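# Push rubber backing onto pin post, bin the pin

## Task

Seat a rubber backing on the pin's post so it goes fully or almost fully down, with its wider end facing the pin, and then get the pin into the bin. A backing may bind on the post and halt partway if the push is too gentle, so it may need a firmer press.

## Robot and tools

Robot: two arms in a physics simulation. left_arm carries a five-finger left hand and right_arm a five-finger right hand (mirror images). Calibrated bases in the scene frame: left_arm at (+0.038, +0.405, 0) m, right_arm at (-0.068, -0.428, 0) m, both nearly unrotated. A two-camera stand sits behind the arms. Cameras: cam_high (fixed, overhead), cam_left_wrist, cam_right_wrist, each 672x504.

Scene frame: origin at table-top height, halfway between the nominal bases; +z up, +x out across the table, left_arm toward +y. Reported hand positions (m), orientations (quat_wxyz) and velocities use this frame. Motion offsets instead use the axes of that arm's current Hand target.

Hand point: a spot 0.05 m in front of the palm, about 0.15 m out from the wrist flange. Its +z runs along the straightened fingers (tips reach 0.06 to 0.07 m past it), +y points out of the palm, and +x runs across the palm away from the thumb on the right hand, toward the thumb on the left. A bracket on the little-finger side of the wrist sticks out and can strike things; with fingers level the wrist can hang lower than the hand point and touch the table first.

A command row is 28 numbers, each between -1 and 1, always for both arms: left_arm dx, dy, dz, rx, ry, rz; left hand little, ring, middle, index, thumb_bend, thumb_turn, force_limit, speed; then the same fourteen for right_arm and its hand. The six pose numbers are an offset, not a pose: they count from the arm's Hand target at the start of the action or move, along that target's own axes. 1.0 equals 0.6 m of travel or 180 degrees; rx, ry, rz form one rotation vector. Sending the same offset again moves further. Six zeros re-request the current Hand target. Each control step the commanded orientation is limited to 32 degrees from the measured one.

Hand numbers are absolute targets. Fingers and thumb_bend: +1 straight, -1 curled. thumb_turn: +1 beside the palm, -1 across in front of it (needed to grip things roughly 0.035 to 0.065 m thick). force_limit maps -1..+1 to about 0..10 N at the fingertip (0..15 N for thumb motors); speed goes from near zero at -1 up to full at +0.48 and above. For a soft grip close slowly, speed -0.94 or lower. A motor only starts when its target changes by at least 0.002. To leave a hand unchanged, resend the last eight numbers you sent for it (before any were sent, use hand_measured plus hand_force_limit and hand_speed). To squeeze harder, raise force_limit and send a target more closed than hand_measured.

Tools:
execute_actions(actions, cameras): actions is a list of actions; each action is a table of up to 15 rows, one per 1/30 s step; a short table repeats its final row. Every row in an action counts from the same start target. An empty actions list returns images of all cameras.
move(target, speed, blend, stop_force, zero, blocking, cameras): target is one 28-number row or a list of up to 15 rows, all offsets from the same starting Hand targets. speed in m/s, 0.002 to 3.6, default 0.25 (turns up to twice that in rad/s); one value or one per target. blend in m rounds corners in a list; 0 means stop at each. stop_force in N, 3 to 120, shared by both arms, ends an arm's path when its wrist sensor feels that much push against its motion; unreliable while the hand rotates; omit it when backing off a contact. zero (default true) re-zeroes the sensor before the move. blocking=false returns early and cannot be used with stop_force. Paths are straight, ignore obstacles, last at least 0.5 s and at most 10 s.
wait(seconds 0 to 10, cameras). stop(cameras) brakes a running move. zoom_image(camera, region [x0, y0, x1, y1] in pixels, at most 504 per side) enlarges the latest image. show_instructions() shows the reference images. zero_wrist_force(arm) re-zeroes one wrist sensor. finished_scene(scene=1) ends the scene for good.

Results: per arm, end_effector_position, end_effector_quat_wxyz, velocities, Hand target (the base for the next offsets), joint positions and torques, Wrist force and Wrist torque in the hand's own axes plus a peak line, and for each hand hand_measured, hand_stopped_by (moving, target, force, stalled, fault) and hand_load_n in motor order; a lost grip shows as load falling near 0. move adds a move: line with its ending (done, off_target, moving, held, fault) and limits (paced = pose clipped, held = steps withheld). The hand point often stops short of Hand target; send the remaining distance as an offset.

Avoid: net force near 150 N or joint torque at its limit (wrist joints 26.3 N m) triggers a 10 s fault stop; arms are stiff, so aiming even slightly past a firm contact can fault. Fast moves hit hard and overshoot. Any hit or press between the two arms, including one hand closing on the other's fingers, can end the scene. Don't let parts drop, slam or leave the table; anything left off the table fails the task. Don't release moving parts. Sustained loads or straining heat motors: MOTOR HOT appears at 70 °C, and at 85 °C the arm brakes for 30 to 60 s. Keep paths away from an arm's own base. Objects may occasionally be nudged by outside pushes.

Each tool is called after "Call:" in YAML: its name, and indented under it one key for each argument.

Reference images:

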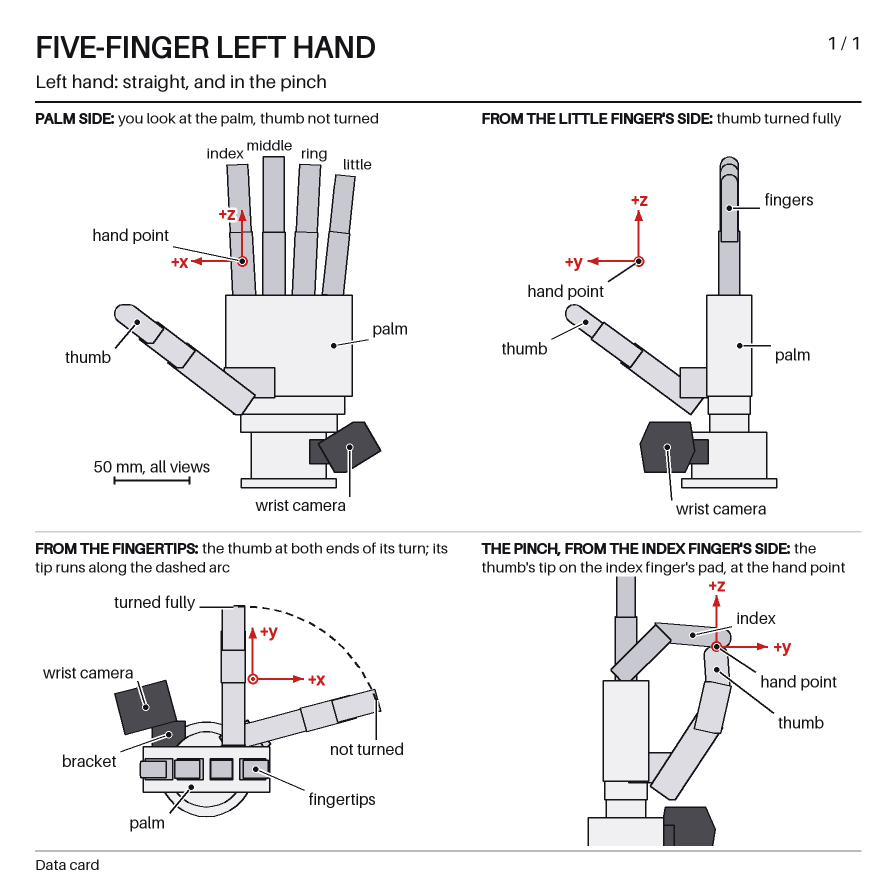

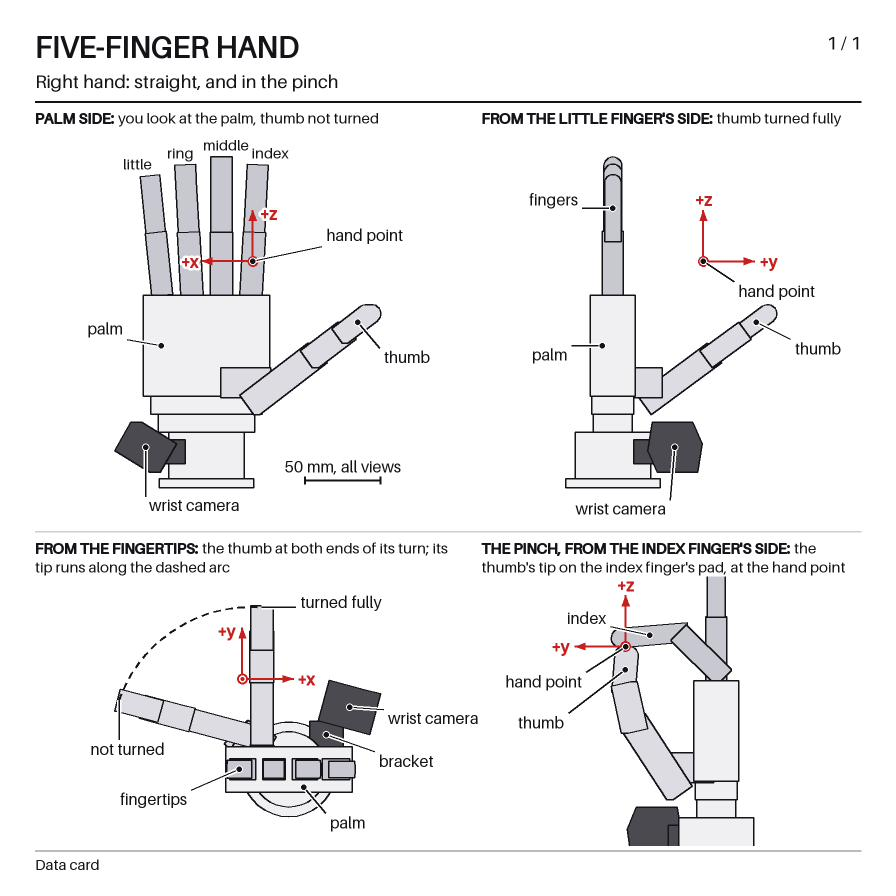

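## Session

Call:
execute_actions:
  actions: []

Scene clock: 0.00 s.
left_arm: end_effector_position=(+0.5102, +0.7504, +0.1266) hand_measured=(+1.000, +1.000, +1.000, +1.000, +1.000, +1.000) hand_load_n=(+0.0, +0.0, +0.0, +0.0, +0.0, +0.0) hand_stopped_by=(target, target, target, target, target, target) hand_force_limit=0.00 hand_speed=-0.80 end_effector_quat_wxyz=(-0.291, +0.758, +0.552, -0.191) | right_arm: end_effector_position=(+0.5153, -0.3236, +0.2387) hand_measured=(+1.000, +1.000, +1.000, +1.000, +1.000, +1.000) hand_load_n=(+0.0, +0.0, +0.0, +0.0, +0.0, +0.0) hand_stopped_by=(target, target, target, target, target, target) hand_force_limit=0.00 hand_speed=-0.80 end_effector_quat_wxyz=(+0.126, -0.639, +0.755, +0.070)
Joint positions: left_arm=[3.753 -2.475 -0.956 1.435 -2.158 0.837] | right_arm=[-0.239 -0.769 0.72 1.579 1.286 -3.191]
Joint velocities: within noise
Joint torques (N m): no reading
Wrist force (N): no reading
Wrist torque (N m): no reading
Wrist force, peak (N): no reading
Hand target: left_arm +0.5102, +0.7504, +0.1266; -0.291, +0.758, +0.552, -0.191 | right_arm +0.5153, -0.3236, +0.2387; +0.126, -0.639, +0.755, +0.070

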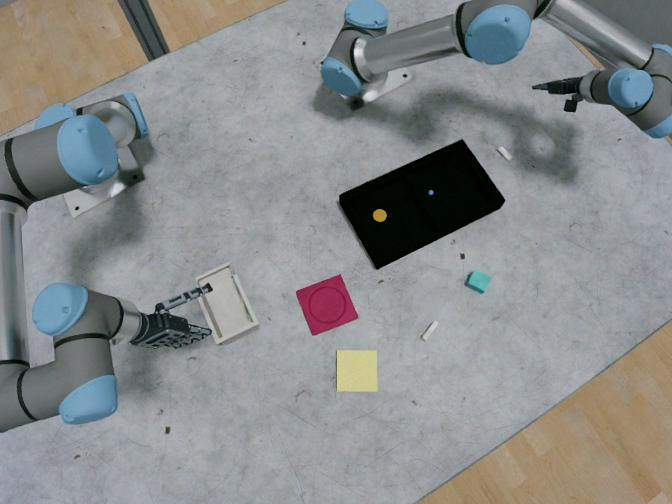

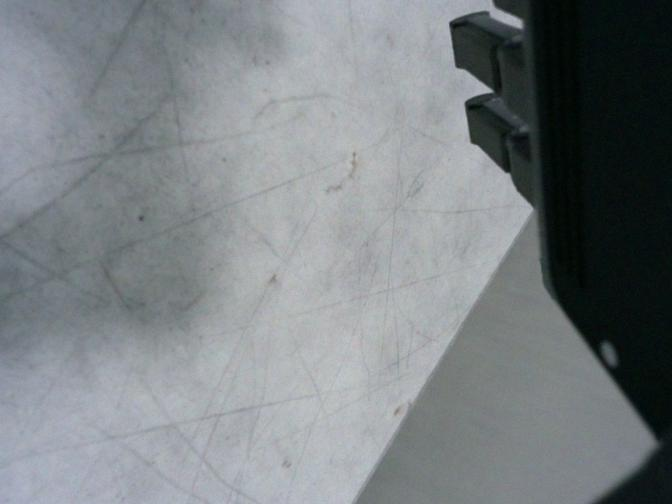

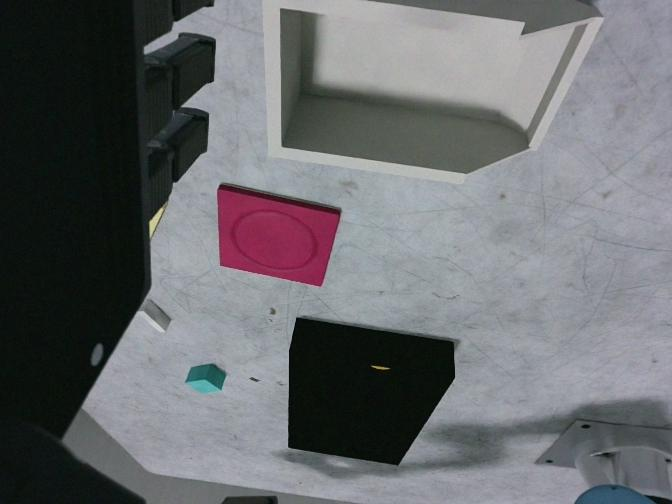

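Call:
zoom_image:
  camera: "cam_high"
  region: [320, 120, 540, 290]

Call:
zoom_image:
  camera: "cam_high"
  region: [160, 240, 480, 420]

Call:
zoom_image:
  camera: "cam_right_wrist"
  region: [270, 300, 480, 480]

Call:
zoom_image:
  camera: "cam_high"
  region: [360, 190, 400, 230]

Scaled by 2.291 from the camera's 672x504 image, which has a finer 960x720 frame.

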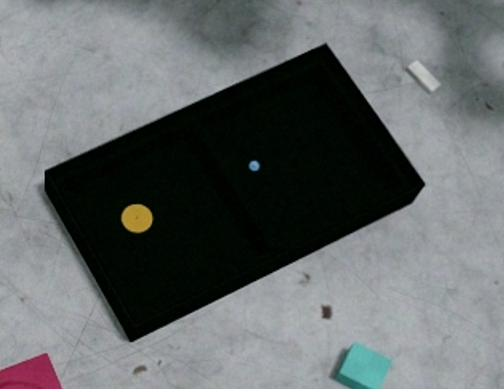

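Scaled by 1.575 from the camera's 672x504 image, which has a finer 960x720 frame.

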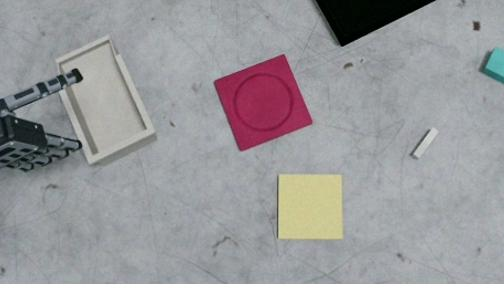

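Scaled by 2.400 from the camera's 672x504 image, which has a finer 960x720 frame.

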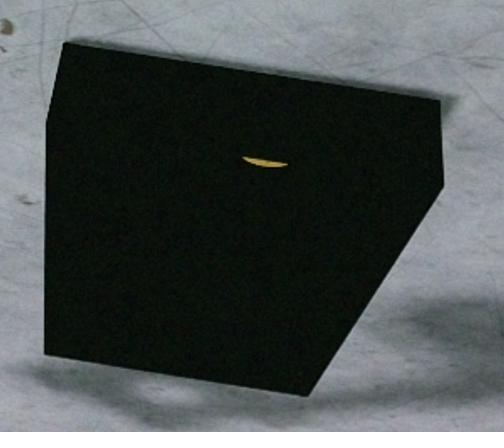

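Scaled by 12.600 from the camera's 672x504 image, which has a finer 960x720 frame.

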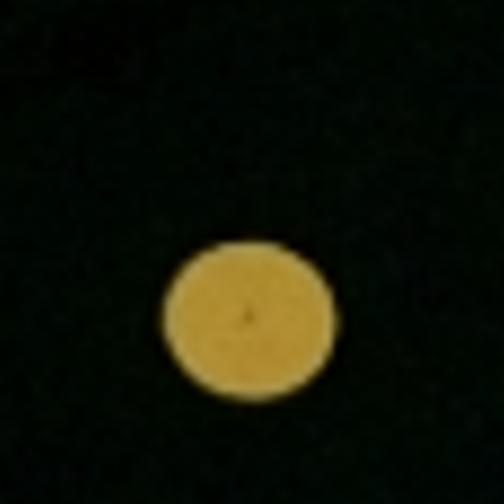

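Call:
zoom_image:
  camera: "cam_high"
  region: [411, 172, 451, 212]

Call:
zoom_image:
  camera: "cam_high"
  region: [180, 250, 280, 350]

Call:
zoom_image:
  camera: "cam_right_wrist"
  region: [355, 355, 405, 380]

Scaled by 12.600 from the camera's 672x504 image, which has a finer 960x720 frame.

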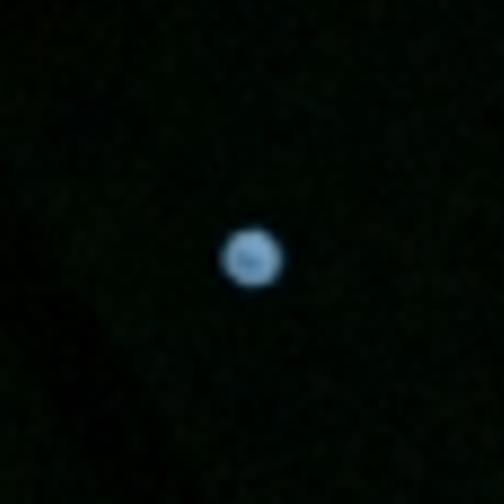

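Scaled by 5.040 from the camera's 672x504 image, which has a finer 960x720 frame.

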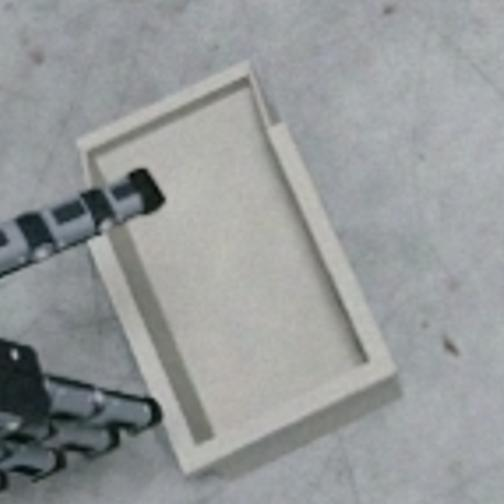

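Scaled by 10.080 from the camera's 672x504 image, which has a finer 960x720 frame.

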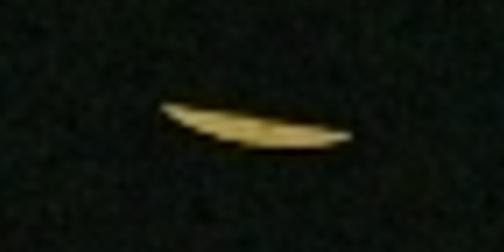

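Call:
move:
  target: [-0.257, -0.256, -0.275, -0.2256, 0, 0, 1, 1, 1, 1, 1, 1, 0, -0.8, 0, 0, 0, 0, 0, 0, 1, 1, 1, 1, 1, 1, 0, -0.8]
  speed: 0.4

Scene clock: 17.50 s.
left_arm: end_effector_position=(+0.4506, +0.6004, +0.3467) hand_measured=(+1.000, +1.000, +1.000, +1.000, +1.000, +1.000) hand_load_n=(+0.0, +0.0, +0.0, +0.0, +0.0, +0.0) hand_stopped_by=(target, target, target, target, target, target) hand_force_limit=0.00 hand_speed=-0.80 end_effector_quat_wxyz=(-0.010, +0.811, +0.584, +0.012) end_effector_velocity=(+0.000, -0.001, +0.001) end_effector_angular_velocity=(-0.003, -0.004, +0.000) | right_arm: end_effector_position=(+0.5153, -0.3236, +0.2387) hand_measured=(+1.000, +1.000, +1.000, +1.000, +1.000, +1.000) hand_load_n=(+0.0, +0.0, +0.0, +0.0, +0.0, +0.0) hand_stopped_by=(target, target, target, target, target, target) hand_force_limit=0.00 hand_speed=-0.80 end_effector_quat_wxyz=(+0.126, -0.639, +0.755, +0.070)
Joint positions: left_arm=[3.926 -1.739 -1.358 1.555 -1.585 1.151] | right_arm=[-0.239 -0.769 0.72 1.579 1.286 -3.191]
Joint velocities: left_arm=[0.002 0.003 0 -0.002 0.005 0.002] | right_arm=[within noise]
Joint torques (N m): left_arm=[9.6 38.81 7.11 -3.26 0.99 2.8] | right_arm=[0.01 -49.32 -17.56 2.69 -0.37 -0.03]
Wrist force (N): left_arm=[-0.1 0.4 0.6] | right_arm=[0.3 -0.2 0.2]
Wrist torque (N m): left_arm=[0.00 0.06 -0.04] | right_arm=[-0.04 -0.05 0.01]
Wrist force, peak (N): left_arm=[-1.0 -0.1 -0.4] | right_arm=[0.3 0.0 -0.4]
Hand target: left_arm +0.4505, +0.6003, +0.3468; -0.010, +0.811, +0.584, +0.013 | right_arm +0.5153, -0.3236, +0.2387; +0.126, -0.639, +0.755, +0.070
Off the commanded pose: left_arm 0.000 m, 0 deg | right_arm 0.000 m, 0 deg.
move: done

Call:
move:
  target:
    - [-0.127, 0.042, 0.024, 0, 0, 0.449, 1, 1, 1, 1, 1, 1, 0, -0.8, 0, 0, 0, 0, 0, 0, 1, 1, 1, 1, 1, 1, 0, -0.8]
    - [-0.288, 0.095, 0.102, 0, 0, 0.897, 1, 1, 1, 1, 1, 1, 0, -0.8, 0, 0, 0, 0, 0, 0, 1, 1, 1, 1, 1, 1, 0, -0.8]
    - [-0.410, 0.169, 0.298, 0.0563, 0.3457, 0.8346, 1, 1, 1, 1, 1, 1, 0, -0.8, 0, 0, 0, 0, 0, 0, 1, 1, 1, 1, 1, 1, 0, -0.8]
  speed: 0.5
  blend: 0.03
  cameras: ["cam_high", "cam_left_wrist"]

Scene clock: 25.43 s.
left_arm: end_effector_position=(+0.4703, +0.3404, +0.1602) hand_measured=(+1.000, +1.000, +1.000, +1.000, +1.000, +1.000) hand_load_n=(+0.0, +0.0, +0.0, +0.0, +0.0, +0.0) hand_stopped_by=(target, target, target, target, target, target) hand_force_limit=0.00 hand_speed=-0.80 end_effector_quat_wxyz=(-0.283, +0.648, -0.656, +0.264) | right_arm: end_effector_position=(+0.5153, -0.3236, +0.2387) hand_measured=(+1.000, +1.000, +1.000, +1.000, +1.000, +1.000) hand_load_n=(-0.5, +0.0, +0.0, +0.0, +0.0, +0.0) hand_stopped_by=(target, target, target, target, target, target) hand_force_limit=0.00 hand_speed=-0.80 end_effector_quat_wxyz=(+0.126, -0.639, +0.755, +0.070)
Joint positions: left_arm=[3.424 -1.505 -1.995 2.702 -1.361 3.395] | right_arm=[-0.239 -0.769 0.72 1.579 1.286 -3.191]
Joint torques (N m): left_arm=[10.41 29.35 7.52 0.82 1.09 -2.59] | right_arm=[1.3 -50.68 -17.6 2.58 -0.42 -0.21]
Wrist force (N): left_arm=[-0.1 -0.3 0.0] | right_arm=[0.1 0.1 0.2]
Wrist torque (N m): left_arm=[-0.05 -0.01 0.07] | right_arm=[0.01 -0.02 0.01]
Wrist force, peak (N): left_arm=[-0.6 0.7 0.8] | right_arm=[0.2 0.4 -0.1]
Hand target: left_arm +0.4703, +0.3404, +0.1602; -0.283, +0.648, -0.656, +0.264 | right_arm +0.5153, -0.3236, +0.2387; +0.126, -0.639, +0.755, +0.070
Off the commanded pose: left_arm 0.000 m, 0 deg | right_arm 0.000 m, 0 deg.
move: done
camera_calibration:
cam_left_wrist: T_world_to_cam=[[0.63528, -0.291286, 0.715243, -0.322224], [-0.552273, -0.818728, 0.157099, 0.512985], [0.539828, -0.494811, -0.68099, 0.140956], [0, 0, 0, 1]] pos_world=[0.411918, 0.395882, 0.245869]
Images, in order (width x height): cam_high 672x504, cam_left_wrist 672x504.

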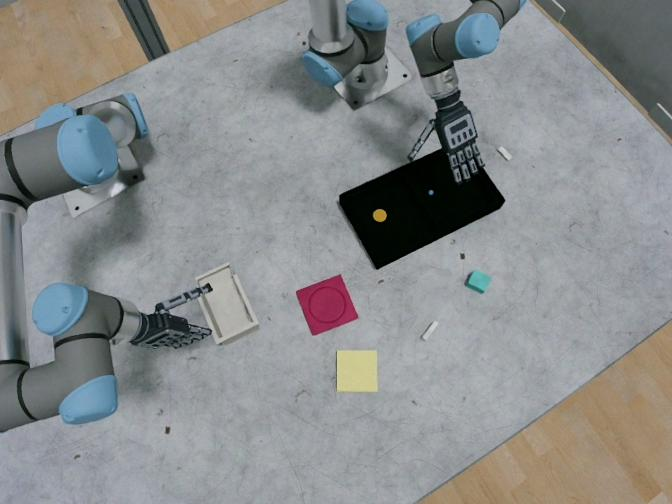

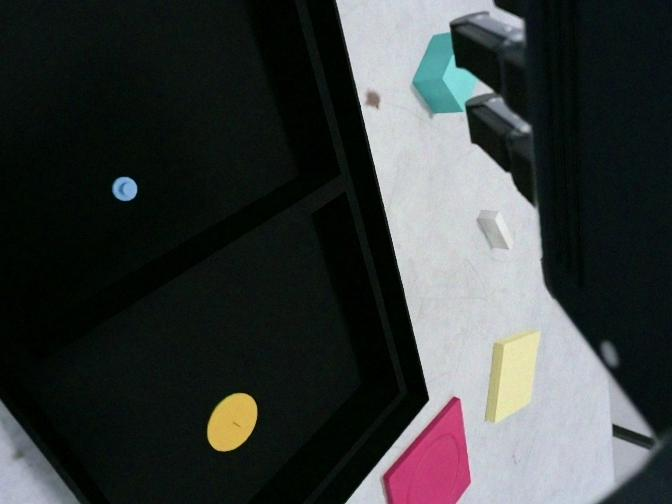

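Call:
zoom_image:
  camera: "cam_left_wrist"
  region: [100, 165, 150, 215]

Call:
zoom_image:
  camera: "cam_left_wrist"
  region: [185, 375, 285, 475]

Scaled by 10.080 from the camera's 672x504 image, which has a finer 960x720 frame.

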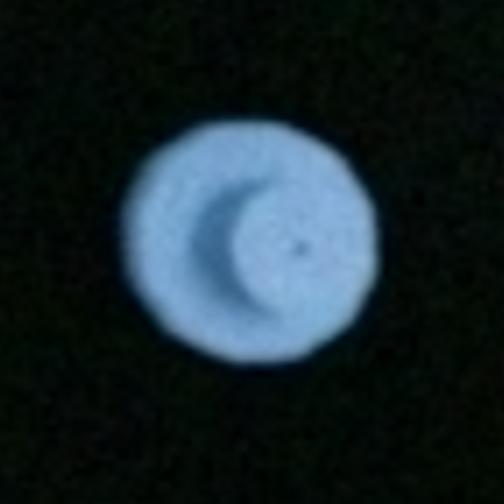

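Scaled by 5.040 from the camera's 672x504 image, which has a finer 960x720 frame.

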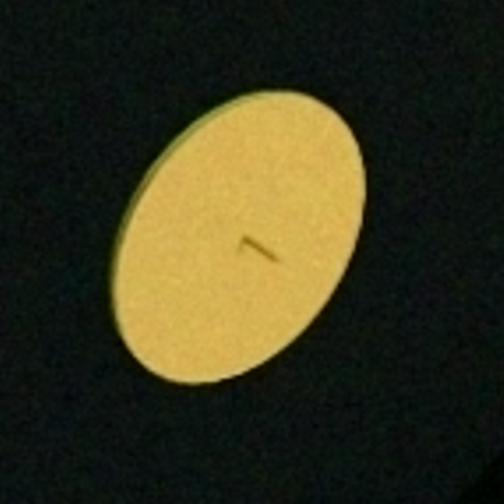

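Call:
move:
  target: [0.0445, 0.038, 0.1263, 0, 0, 0, -0.9, -0.9, -0.30, -0.30, 0.65, -1, 0, 0, 0, 0, 0, 0, 0, 0, 1, 1, 1, 1, 1, 1, 0, -0.8]
  speed: 0.3
  cameras: ["cam_left_wrist"]

Scene clock: 36.20 s.
left_arm: end_effector_position=(+0.5083, +0.3158, +0.0901) hand_measured=(-0.900, -0.900, -0.300, -0.300, +0.650, -1.000) hand_load_n=(+0.0, +0.0, +0.0, +0.0, +0.0, +0.0) hand_stopped_by=(target, target, target, target, target, target) hand_force_limit=0.00 hand_speed=0.00 end_effector_quat_wxyz=(-0.283, +0.648, -0.656, +0.264) | right_arm: end_effector_position=(+0.5153, -0.3236, +0.2387) hand_measured=(+1.000, +1.000, +1.000, +1.000, +1.000, +1.000) hand_load_n=(+0.0, +0.0, +0.0, +0.0, +0.0, +0.0) hand_stopped_by=(target, target, target, target, target, target) hand_force_limit=0.00 hand_speed=-0.80 end_effector_quat_wxyz=(+0.126, -0.639, +0.755, +0.070)
Joint positions: left_arm=[3.307 -1.687 -2.004 2.907 -1.443 3.311] | right_arm=[-0.239 -0.769 0.72 1.579 1.286 -3.191]
Joint torques (N m): left_arm=[-10.4 9.64 28.04 0.92 -1.17 -2.62] | right_arm=[0.81 -50.01 -17.5 2.76 -0.51 -0.2]
Wrist force (N): left_arm=[-0.1 -0.5 0.1] | right_arm=[0.0 0.1 0.0]
Wrist torque (N m): left_arm=[-0.04 0.02 0.06] | right_arm=[0.01 -0.01 0.01]
Wrist force, peak (N): left_arm=[-0.6 -0.7 -0.7] | right_arm=[-0.2 0.4 0.2]
Hand target: left_arm +0.5084, +0.3158, +0.0900; -0.283, +0.648, -0.656, +0.264 | right_arm +0.5153, -0.3236, +0.2387; +0.126, -0.639, +0.755, +0.070
Off the commanded pose: left_arm 0.000 m, 0 deg | right_arm 0.000 m, 0 deg.
move: done
camera_calibration:
cam_left_wrist: T_world_to_cam=[[0.63502, -0.29124, 0.715492, -0.303327], [-0.552293, -0.818751, 0.156905, 0.524966], [0.540114, -0.494799, -0.680773, 0.06024], [0, 0, 0, 1]] pos_world=[0.450017, 0.371282, 0.175669]
Images, in order (width x height): cam_left_wrist 672x504.

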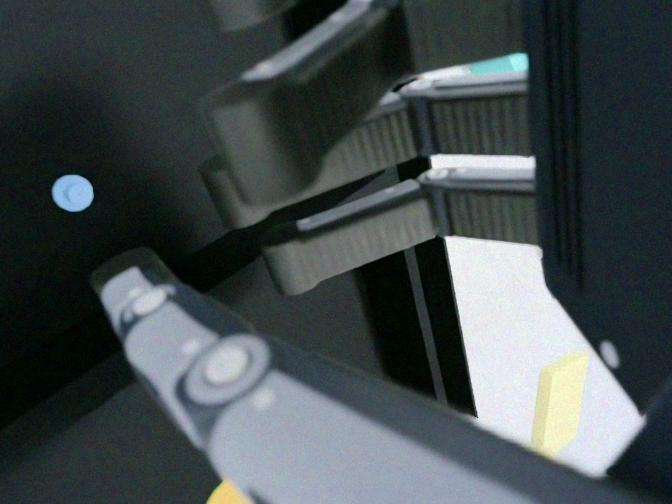

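Call:
zoom_image:
  camera: "cam_left_wrist"
  region: [40, 120, 340, 345]

Scaled by 1.680 from the camera's 672x504 image, which has a finer 960x720 frame.

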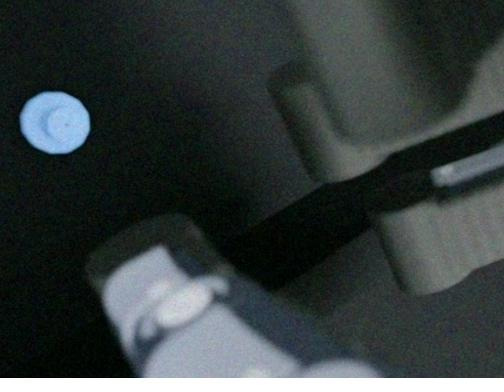

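Call:
move:
  target: [0.0019, 0.0652, 0.0635, 0, 0, 0, -0.9, -0.9, -0.30, -0.30, 0.65, -1, 0, 0, 0, 0, 0, 0, 0, 0, 1, 1, 1, 1, 1, 1, 0, -0.8]
  speed: 0.15
  cameras: ["cam_left_wrist"]

Scene clock: 40.07 s.
left_arm: end_effector_position=(+0.5081, +0.3164, +0.0356) hand_measured=(-0.900, -0.900, -0.300, -0.300, +0.650, -1.000) hand_load_n=(+0.0, +0.0, +0.0, +0.0, +0.0, +0.0) hand_stopped_by=(target, target, target, target, target, target) hand_force_limit=0.00 hand_speed=0.00 end_effector_quat_wxyz=(-0.283, +0.648, -0.656, +0.264) | right_arm: end_effector_position=(+0.5153, -0.3236, +0.2387) hand_measured=(+1.000, +1.000, +1.000, +1.000, +1.000, +1.000) hand_load_n=(+0.0, +0.0, +0.0, -0.5, +0.0, +0.0) hand_stopped_by=(target, target, target, target, target, target) hand_force_limit=0.00 hand_speed=-0.80 end_effector_quat_wxyz=(+0.126, -0.639, +0.755, +0.070)
Joint positions: left_arm=[3.309 -1.771 -2.074 3.061 -1.441 3.312] | right_arm=[-0.239 -0.769 0.72 1.579 1.286 -3.191]
Joint torques (N m): left_arm=[-10.16 11.03 3.35 0.95 -0.84 -2.57] | right_arm=[1.18 -49.99 -17.45 2.65 -0.51 -0.28]
Wrist force (N): left_arm=[-0.3 -0.3 -0.2] | right_arm=[0.1 0.1 0.0]
Wrist torque (N m): left_arm=[0.00 0.04 -0.07] | right_arm=[0.00 -0.02 0.01]
Wrist force, peak (N): left_arm=[-0.3 -1.0 -0.3] | right_arm=[0.1 0.2 0.4]
Hand target: left_arm +0.5081, +0.3163, +0.0354; -0.283, +0.648, -0.656, +0.264 | right_arm +0.5153, -0.3236, +0.2387; +0.126, -0.639, +0.755, +0.070
Off the commanded pose: left_arm 0.000 m, 0 deg | right_arm 0.000 m, 0 deg.
move: done
camera_calibration:
cam_left_wrist: T_world_to_cam=[[0.635059, -0.291181, 0.715481, -0.264006], [-0.552247, -0.818772, 0.156955, 0.533824], [0.540114, -0.494798, -0.680773, 0.0235964], [0, 0, 0, 1]] pos_world=[0.449717, 0.371882, 0.121169]
Images, in order (width x height): cam_left_wrist 672x504.

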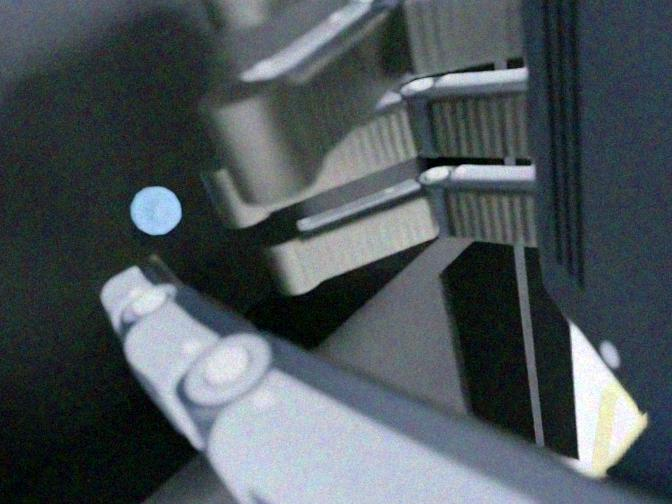

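Call:
zoom_image:
  camera: "cam_left_wrist"
  region: [90, 150, 290, 300]

Scaled by 2.520 from the camera's 672x504 image, which has a finer 960x720 frame.

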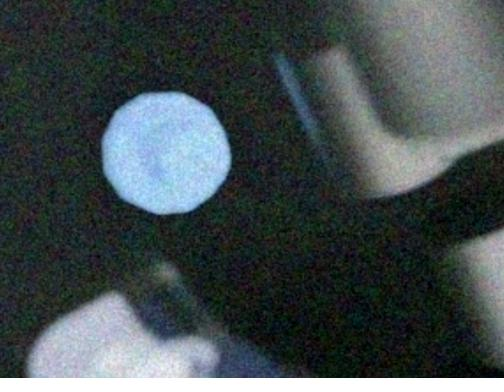

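Call:
move:
  target: [0.0015, 0.0361, 0.0355, 0, 0, 0, -0.9, -0.9, -0.30, -0.30, 0.65, -1, 0, 0, 0, 0, 0, 0, 0, 0, 1, 1, 1, 1, 1, 1, 0, -0.8]
  speed: 0.015
  stop_force: 3
  cameras: ["cam_left_wrist"]

Scene clock: 43.83 s.
left_arm: end_effector_position=(+0.5081, +0.3163, +0.0180) hand_measured=(-0.900, -0.900, -0.300, -0.300, +0.650, -1.000) hand_load_n=(+0.0, +0.0, +0.0, +0.0, +0.0, -0.5) hand_stopped_by=(target, target, target, target, target, target) hand_force_limit=0.00 hand_speed=0.00 end_effector_quat_wxyz=(-0.283, +0.648, -0.656, +0.264) | right_arm: end_effector_position=(+0.5153, -0.3236, +0.2387) hand_measured=(+1.000, +1.000, +1.000, +1.000, +1.000, +1.000) hand_load_n=(+0.0, +0.0, +0.0, -0.5, +0.0, +0.0) hand_stopped_by=(target, target, target, target, target, target) hand_force_limit=0.00 hand_speed=-0.80 end_effector_quat_wxyz=(+0.126, -0.639, +0.755, +0.070)
Joint positions: left_arm=[3.309 -1.803 -2.093 3.111 -1.441 3.312] | right_arm=[-0.239 -0.769 0.72 1.579 1.286 -3.191]
Joint torques (N m): left_arm=[2.24 35.96 24.47 -1.83 0.29 0.83] | right_arm=[0.38 -50.27 -17.31 2.68 -0.4 -0.29]
Wrist force (N): left_arm=[-0.8 -3.4 -2.5] | right_arm=[-0.2 -0.1 0.0]
Wrist torque (N m): left_arm=[-0.25 0.08 -0.02] | right_arm=[-0.03 0.02 -0.01]
Wrist force, peak (N): left_arm=[-0.2 -14.1 -14.0] | right_arm=[0.3 -0.2 0.4]
Hand target: left_arm +0.5081, +0.3163, +0.0180; -0.283, +0.648, -0.656, +0.264 (not the last commanded pose) | right_arm +0.5153, -0.3236, +0.2387; +0.126, -0.639, +0.755, +0.070
Off the commanded pose: left_arm 0.013 m, 0 deg | right_arm 0.000 m, 0 deg.
move: contact (left_arm)
camera_calibration:
cam_left_wrist: T_world_to_cam=[[0.635094, -0.291212, 0.715438, -0.251577], [-0.552277, -0.818745, 0.156993, 0.536543], [0.540043, -0.494825, -0.68081, 0.011625], [0, 0, 0, 1]] pos_world=[0.449817, 0.371782, 0.103669]
Images, in order (width x height): cam_left_wrist 672x504.

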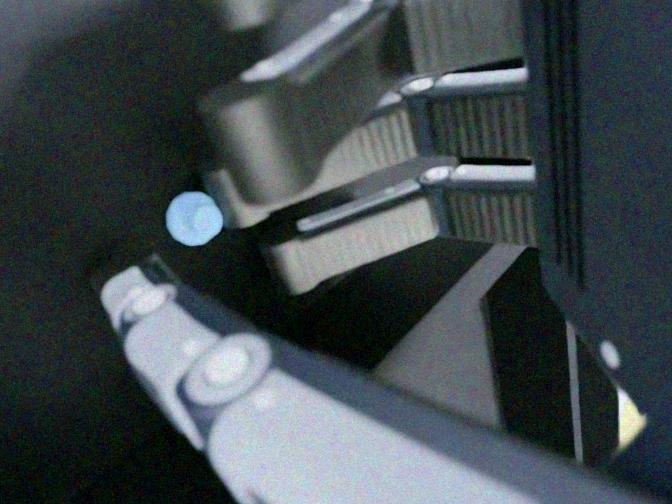

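Call:
zoom_image:
  camera: "cam_left_wrist"
  region: [90, 150, 290, 300]

Scaled by 2.520 from the camera's 672x504 image, which has a finer 960x720 frame.

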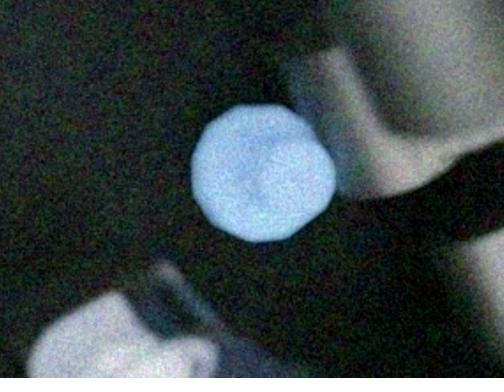

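Call:
move:
  target: [0, -0.0007, -0.0007, 0, 0, 0, -0.9, -0.9, -0.30, -0.30, 0.25, -1, -0.3, -0.92, 0, 0, 0, 0, 0, 0, 1, 1, 1, 1, 1, 1, 0, -0.8]
  speed: 0.02
  cameras: ["cam_left_wrist"]

Call:
zoom_image:
  camera: "cam_left_wrist"
  region: [90, 150, 290, 300]

Scene clock: 47.53 s.
left_arm: end_effector_position=(+0.5081, +0.3163, +0.0186) hand_measured=(-0.900, -0.900, -0.300, -0.300, +0.412, -1.000) hand_load_n=(+0.0, +0.0, +2.5, +0.0, +5.5, +1.0) hand_stopped_by=(target, target, target, target, force, target) hand_force_limit=-0.30 hand_speed=-0.92 end_effector_quat_wxyz=(-0.283, +0.648, -0.656, +0.264) | right_arm: end_effector_position=(+0.5153, -0.3236, +0.2387) hand_measured=(+1.000, +1.000, +1.000, +1.000, +1.000, +1.000) hand_load_n=(+0.0, +0.0, +0.5, +0.0, +0.0, +0.0) hand_stopped_by=(target, target, target, target, target, target) hand_force_limit=0.00 hand_speed=-0.80 end_effector_quat_wxyz=(+0.126, -0.639, +0.755, +0.070)
Joint positions: left_arm=[3.309 -1.801 -2.092 3.109 -1.441 3.312] | right_arm=[-0.239 -0.769 0.72 1.579 1.286 -3.191]
Joint torques (N m): left_arm=[-10.47 35.97 24.89 -1.53 -1.26 -2.5] | right_arm=[0.56 -50.01 -17.34 2.79 -0.53 -0.15]
Wrist force (N): left_arm=[-0.7 -2.2 -2.7] | right_arm=[0.1 0.1 -0.1]
Wrist torque (N m): left_arm=[-0.12 0.05 -0.03] | right_arm=[0.02 -0.01 0.01]
Wrist force, peak (N): left_arm=[-0.8 -3.3 -2.9] | right_arm=[0.5 0.0 0.0]
Hand target: left_arm +0.5081, +0.3163, +0.0186; -0.283, +0.648, -0.656, +0.264 | right_arm +0.5153, -0.3236, +0.2387; +0.126, -0.639, +0.755, +0.070
Off the commanded pose: left_arm 0.000 m, 0 deg | right_arm 0.000 m, 0 deg.
move: done
camera_calibration:
cam_left_wrist: T_world_to_cam=[[0.635094, -0.291212, 0.715438, -0.252006], [-0.552277, -0.818745, 0.156993, 0.536449], [0.540043, -0.494825, -0.68081, 0.0120334], [0, 0, 0, 1]] pos_world=[0.449817, 0.371782, 0.104269]
Images, in order (width x height): cam_left_wrist 672x504.

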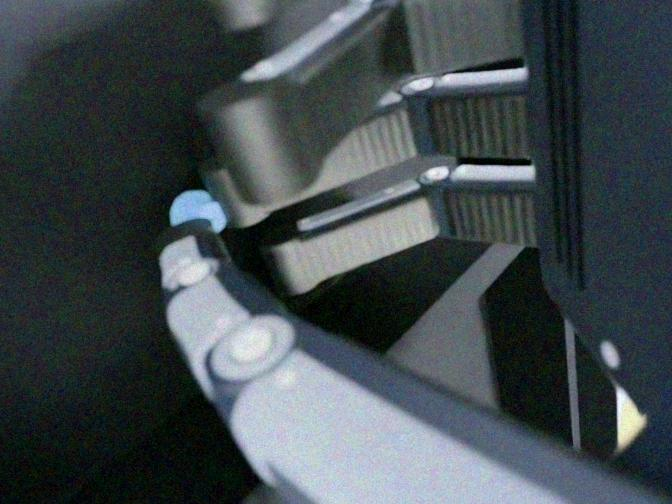

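Scaled by 2.520 from the camera's 672x504 image, which has a finer 960x720 frame.

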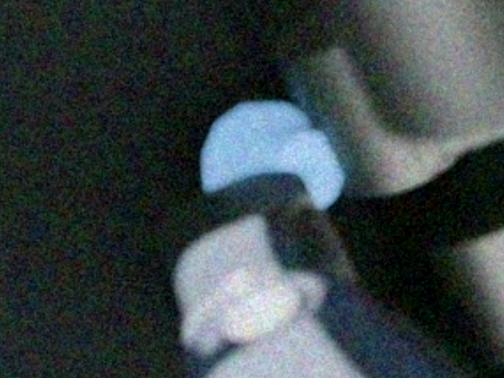

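Call:
move:
  target:
    - [0, 0, 0, 0, 0, 0, -0.9, -0.9, -0.30, -0.30, 0.2, -1, 0.05, -0.94, 0, 0, 0, 0, 0, 0, 1, 1, 1, 1, 1, 1, 0, -0.8]
    - [-0.0015, -0.0357, -0.035, 0, 0, 0, -0.9, -0.9, -0.30, -0.30, 0.2, -1, 0.05, -0.94, 0, 0, 0, 0, 0, 0, 1, 1, 1, 1, 1, 1, 0, -0.8]
  speed: 0.05
  cameras: ["cam_left_wrist"]

Call:
zoom_image:
  camera: "cam_left_wrist"
  region: [90, 150, 290, 300]

Scene clock: 62.07 s.
left_arm: end_effector_position=(+0.5081, +0.3163, +0.0485) hand_measured=(-0.900, -0.900, -0.300, -0.300, +0.402, -1.000) hand_load_n=(+0.0, +0.0, +7.0, +0.0, +5.5, +1.0) hand_stopped_by=(target, target, target, target, force, target) hand_force_limit=0.05 hand_speed=-0.94 end_effector_quat_wxyz=(-0.283, +0.648, -0.656, +0.264) | right_arm: end_effector_position=(+0.5153, -0.3236, +0.2387) hand_measured=(+1.000, +1.000, +1.000, +1.000, +1.000, +1.000) hand_load_n=(+0.0, +0.0, +0.0, +0.0, -0.5, +0.0) hand_stopped_by=(target, target, target, target, target, target) hand_force_limit=0.00 hand_speed=-0.80 end_effector_quat_wxyz=(+0.126, -0.639, +0.755, +0.070)
Joint positions: left_arm=[3.309 -1.749 -2.059 3.024 -1.441 3.312] | right_arm=[-0.239 -0.769 0.72 1.579 1.286 -3.191]
Joint torques (N m): left_arm=[5.46 35.93 26.33 -1.79 0.18 1.59] | right_arm=[0.58 -49.1 -17.81 2.66 -0.46 -0.3]
Wrist force (N): left_arm=[-0.5 -0.3 0.1] | right_arm=[0.1 0.0 0.0]
Wrist torque (N m): left_arm=[-0.02 0.08 -0.02] | right_arm=[-0.01 -0.02 0.01]
Wrist force, peak (N): left_arm=[-0.5 -3.0 -4.0] | right_arm=[0.2 0.4 0.2]
Hand target: left_arm +0.5081, +0.3163, +0.0486; -0.283, +0.648, -0.656, +0.264 | right_arm +0.5153, -0.3236, +0.2387; +0.126, -0.639, +0.755, +0.070
Off the commanded pose: left_arm 0.000 m, 0 deg | right_arm 0.000 m, 0 deg.
move: done
camera_calibration:
cam_left_wrist: T_world_to_cam=[[0.635059, -0.291181, 0.715481, -0.2734], [-0.552247, -0.818772, 0.156955, 0.531757], [0.540114, -0.494798, -0.680773, 0.032343], [0, 0, 0, 1]] pos_world=[0.449817, 0.371782, 0.134169]
Images, in order (width x height): cam_left_wrist 672x504.

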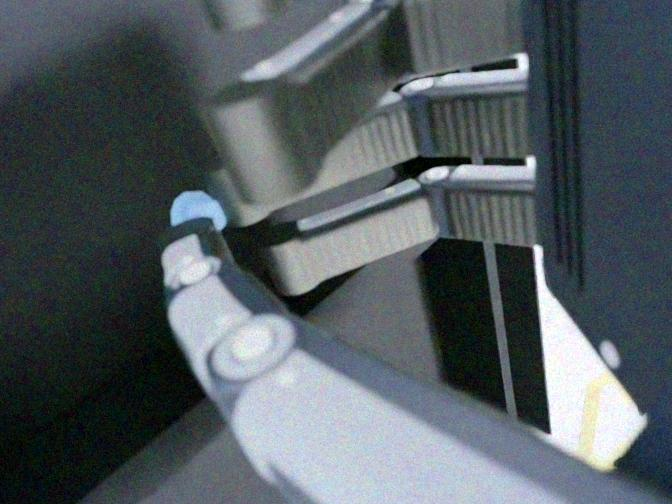

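Scaled by 2.520 from the camera's 672x504 image, which has a finer 960x720 frame.

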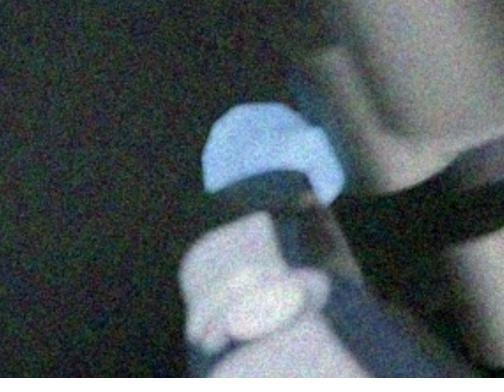

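Call:
move:
  target:
    - [0.0309, -0.0602, -0.059, 0, 0, 0, -0.9, -0.9, -0.30, -0.30, 0.2, -1, 0.05, -0.94, -0.12, 0.053, 0.058, 0, 0, 0, 1, 1, 1, 1, 1, 1, 0, -0.8]
    - [0.2309, -0.0485, -0.0793, 0, 0, 0, -0.9, -0.9, -0.30, -0.30, 0.2, -1, 0.05, -0.94, -0.36, 0.16, 0.175, 0, 0, 0, 1, 1, 1, 1, 1, 1, 0, -0.8]
    - [0.26, -0.0253, -0.0565, 0, 0, 0, -0.9, -0.9, -0.30, -0.30, 0.2, -1, 0.05, -0.94, -0.412, 0.1825, 0.2002, 0, 0, 0, 1, 1, 1, 1, 1, 1, 0, -0.8]
  speed: 0.2
  blend: 0.015
  cameras: ["cam_left_wrist", "cam_right_wrist"]

Call:
zoom_image:
  camera: "cam_left_wrist"
  region: [40, 140, 240, 290]

Scene clock: 69.90 s.
left_arm: end_effector_position=(+0.4946, +0.1594, +0.0785) hand_measured=(-0.900, -0.900, -0.300, -0.300, +0.402, -1.000) hand_load_n=(+0.0, +0.0, +7.0, +0.0, +6.0, +0.5) hand_stopped_by=(target, target, target, target, force, target) hand_force_limit=0.05 hand_speed=-0.94 end_effector_quat_wxyz=(-0.283, +0.648, -0.656, +0.264) | right_arm: end_effector_position=(+0.4570, -0.0385, +0.1864) hand_measured=(+1.000, +1.000, +1.000, +1.000, +1.000, +1.000) hand_load_n=(+0.0, +0.0, +0.0, +0.0, +0.0, -0.5) hand_stopped_by=(target, target, target, target, target, target) hand_force_limit=0.00 hand_speed=-0.80 end_effector_quat_wxyz=(+0.126, -0.639, +0.755, +0.070)
Joint positions: left_arm=[2.842 -1.819 -1.879 2.902 -1.773 2.982] | right_arm=[0.241 -0.739 0.767 1.372 1.337 -2.698]
Joint torques (N m): left_arm=[-10.4 15.34 26.89 0.78 -1.66 -2.44] | right_arm=[8.15 -38 -26.06 4.36 1.3 1.42]
Wrist force (N): left_arm=[-0.1 -0.3 0.1] | right_arm=[0.2 0.5 0.1]
Wrist torque (N m): left_arm=[-0.01 0.01 0.05] | right_arm=[0.06 -0.10 -0.11]
Wrist force, peak (N): left_arm=[-0.6 -1.0 -0.1] | right_arm=[-0.8 0.6 0.4]
Hand target: left_arm +0.4946, +0.1593, +0.0785; -0.283, +0.648, -0.656, +0.264 | right_arm +0.4570, -0.0383, +0.1863; +0.126, -0.639, +0.755, +0.070
Off the commanded pose: left_arm 0.000 m, 0 deg | right_arm 0.000 m, 0 deg.
move: done
camera_calibration:
cam_left_wrist: T_world_to_cam=[[0.635094, -0.291212, 0.715438, -0.331915], [-0.552277, -0.818745, 0.156993, 0.391073], [0.540043, -0.494825, -0.68081, -0.0174795], [0, 0, 0, 1]] pos_world=[0.436217, 0.214882, 0.164169]
cam_right_wrist: T_world_to_cam=[[-0.991478, -0.0226463, -0.12829, 0.480278], [-0.11119, 0.660249, 0.74277, -0.0619882], [0.0678826, 0.750705, -0.657141, 0.23496], [0, 0, 0, 1]] pos_world=[0.453343, -0.124582, 0.26206]
Images, in order (width x height): cam_left_wrist 672x504, cam_right_wrist 672x504.

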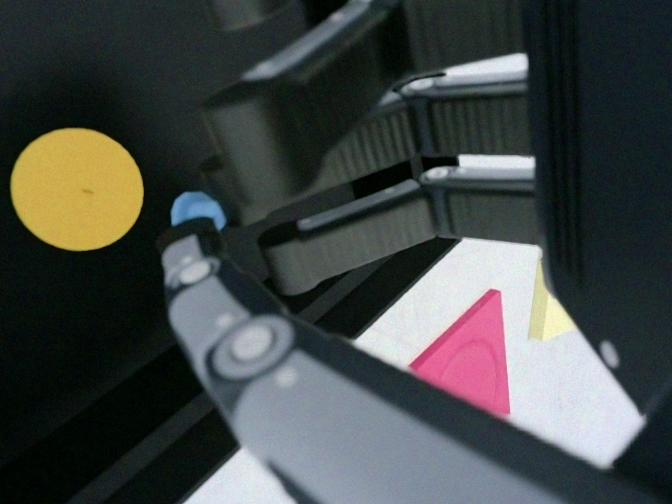

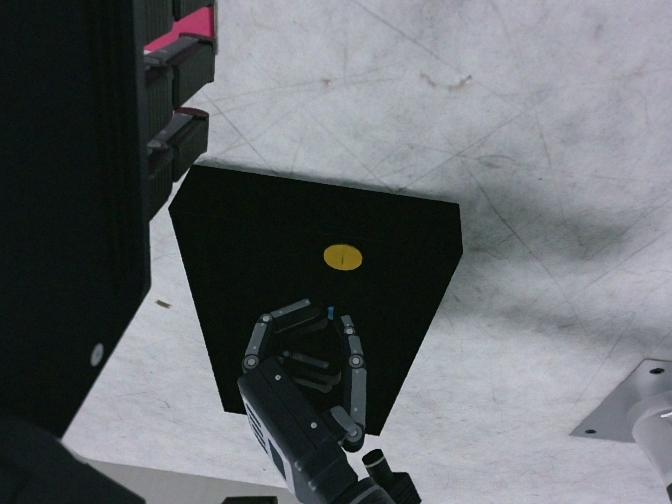

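Scaled by 2.520 from the camera's 672x504 image, which has a finer 960x720 frame.

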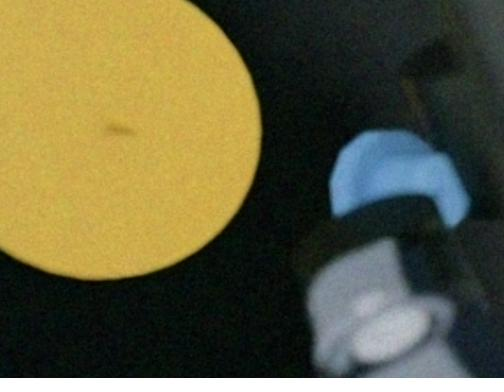

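Call:
zoom_image:
  camera: "cam_right_wrist"
  region: [280, 220, 400, 340]

Call:
zoom_image:
  camera: "cam_left_wrist"
  region: [60, 165, 120, 215]

Scaled by 4.200 from the camera's 672x504 image, which has a finer 960x720 frame.

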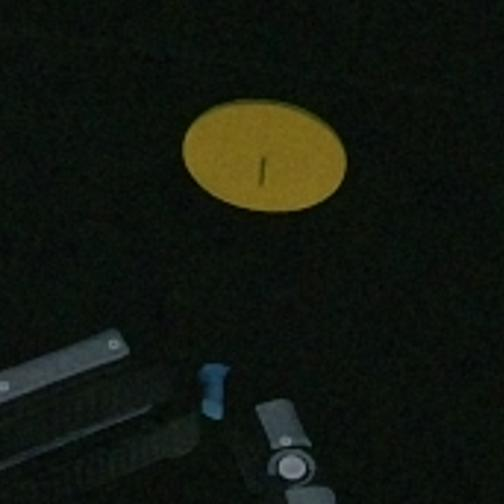

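Scaled by 8.400 from the camera's 672x504 image, which has a finer 960x720 frame.

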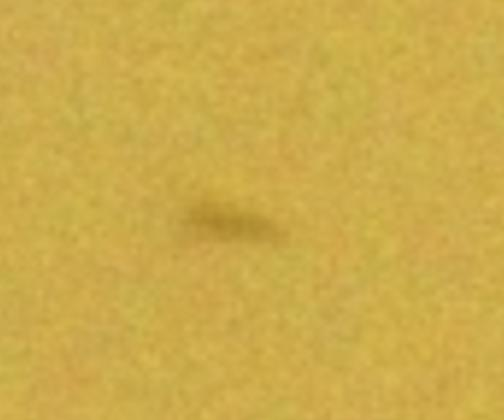

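Call:
move:
  target: [-0.0013, 0.0535, 0.0455, 0, 0, 0, -0.9, -0.9, -0.30, -0.30, 0.2, -1, 0.05, -0.94, 0, 0, 0, 0, 0, 0, 1, 1, 1, 1, 1, 1, 0, -0.8]
  speed: 0.1
  cameras: ["cam_left_wrist", "cam_right_wrist"]

Call:
zoom_image:
  camera: "cam_left_wrist"
  region: [60, 140, 260, 290]

Call:
zoom_image:
  camera: "cam_right_wrist"
  region: [300, 230, 380, 310]

Scene clock: 74.17 s.
left_arm: end_effector_position=(+0.4916, +0.1614, +0.0366) hand_measured=(-0.900, -0.900, -0.300, -0.300, +0.402, -1.000) hand_load_n=(+0.5, +0.0, +7.5, +0.0, +5.5, +0.5) hand_stopped_by=(target, target, target, target, force, target) hand_force_limit=0.05 hand_speed=-0.94 end_effector_quat_wxyz=(-0.283, +0.648, -0.656, +0.264) | right_arm: end_effector_position=(+0.4570, -0.0383, +0.1863) hand_measured=(+1.000, +1.000, +1.000, +1.000, +1.000, +1.000) hand_load_n=(+0.0, +0.0, +0.0, +0.0, +0.0, +0.0) hand_stopped_by=(target, target, target, target, target, target) hand_force_limit=0.00 hand_speed=-0.80 end_effector_quat_wxyz=(+0.126, -0.639, +0.755, +0.070)
Joint positions: left_arm=[2.845 -1.871 -1.939 3.014 -1.771 2.984] | right_arm=[0.241 -0.739 0.766 1.373 1.338 -2.698]
Joint torques (N m): left_arm=[10.45 16.05 5.04 0.85 0.66 2.77] | right_arm=[9.2 -38.28 -25.1 4.51 1.28 1.3]
Wrist force (N): left_arm=[0.0 -0.1 -0.1] | right_arm=[0.2 0.4 -0.1]
Wrist torque (N m): left_arm=[0.03 -0.02 -0.09] | right_arm=[0.05 -0.11 -0.11]
Wrist force, peak (N): left_arm=[-0.4 -0.8 -0.3] | right_arm=[0.7 0.0 0.1]
Hand target: left_arm +0.4916, +0.1614, +0.0365; -0.283, +0.648, -0.656, +0.264 | right_arm +0.4570, -0.0383, +0.1863; +0.126, -0.639, +0.755, +0.070
Off the commanded pose: left_arm 0.000 m, 0 deg | right_arm 0.000 m, 0 deg.
move: done
camera_calibration:
cam_left_wrist: T_world_to_cam=[[0.635094, -0.291212, 0.715438, -0.29945], [-0.552277, -0.818745, 0.156993, 0.397632], [0.540043, -0.494825, -0.68081, -0.0433957], [0, 0, 0, 1]] pos_world=[0.433217, 0.216882, 0.122269]
cam_right_wrist: T_world_to_cam=[[-0.991478, -0.0226633, -0.12829, 0.480278], [-0.111196, 0.660305, 0.74272, -0.0620315], [0.0678779, 0.750655, -0.657198, 0.234896], [0, 0, 0, 1]] pos_world=[0.453343, -0.124482, 0.26206]
Images, in order (width x height): cam_left_wrist 672x504, cam_right_wrist 672x504.

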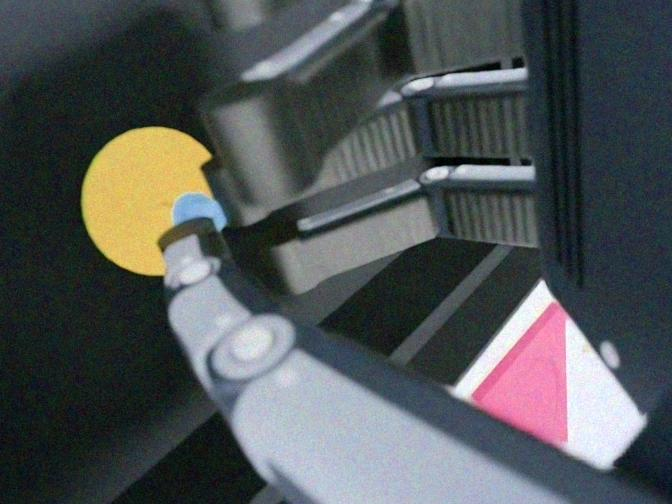

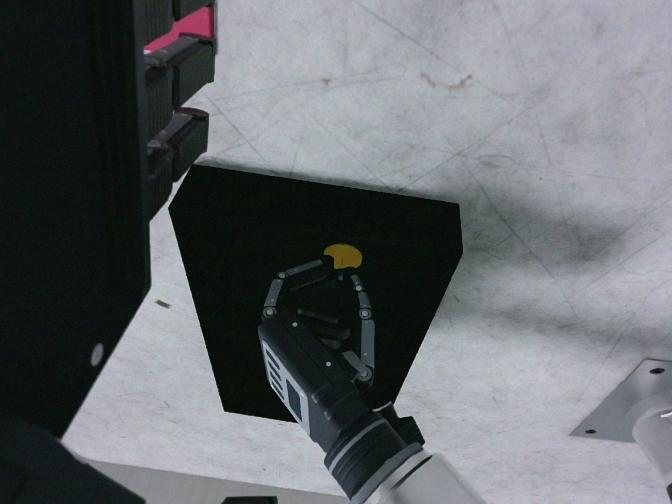

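Scaled by 2.520 from the camera's 672x504 image, which has a finer 960x720 frame.

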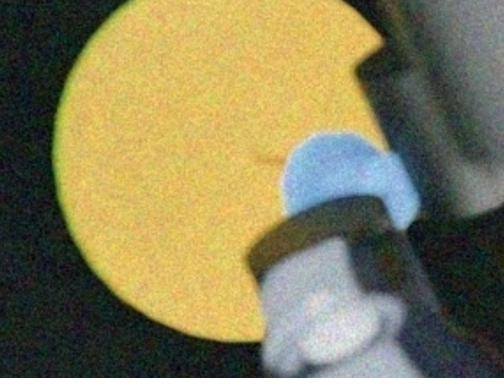

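Scaled by 6.300 from the camera's 672x504 image, which has a finer 960x720 frame.

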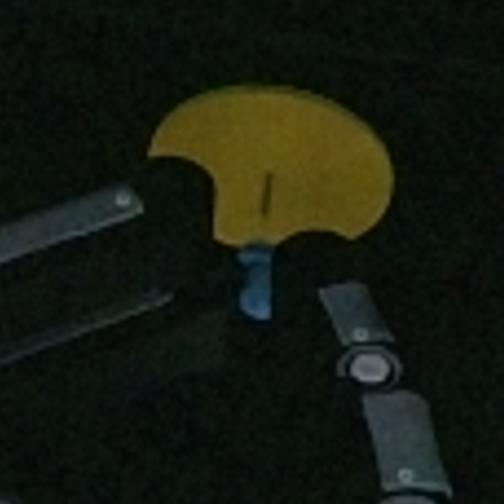

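Call:
zoom_image:
  camera: "cam_right_wrist"
  region: [328, 252, 352, 284]

Call:
zoom_image:
  camera: "cam_left_wrist"
  region: [150, 180, 240, 250]

Scaled by 15.750 from the camera's 672x504 image, which has a finer 960x720 frame.

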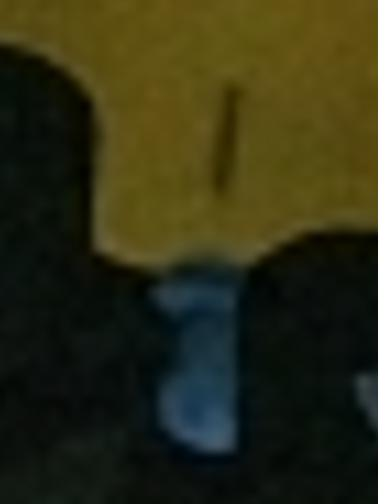

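Scaled by 5.600 from the camera's 672x504 image, which has a finer 960x720 frame.

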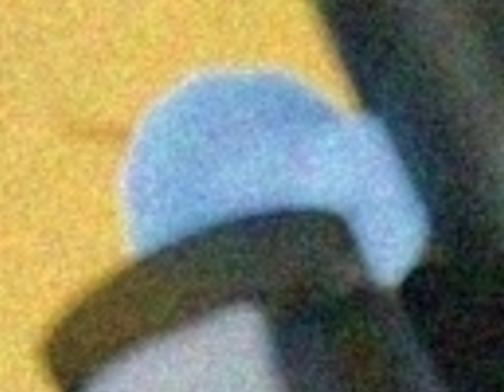

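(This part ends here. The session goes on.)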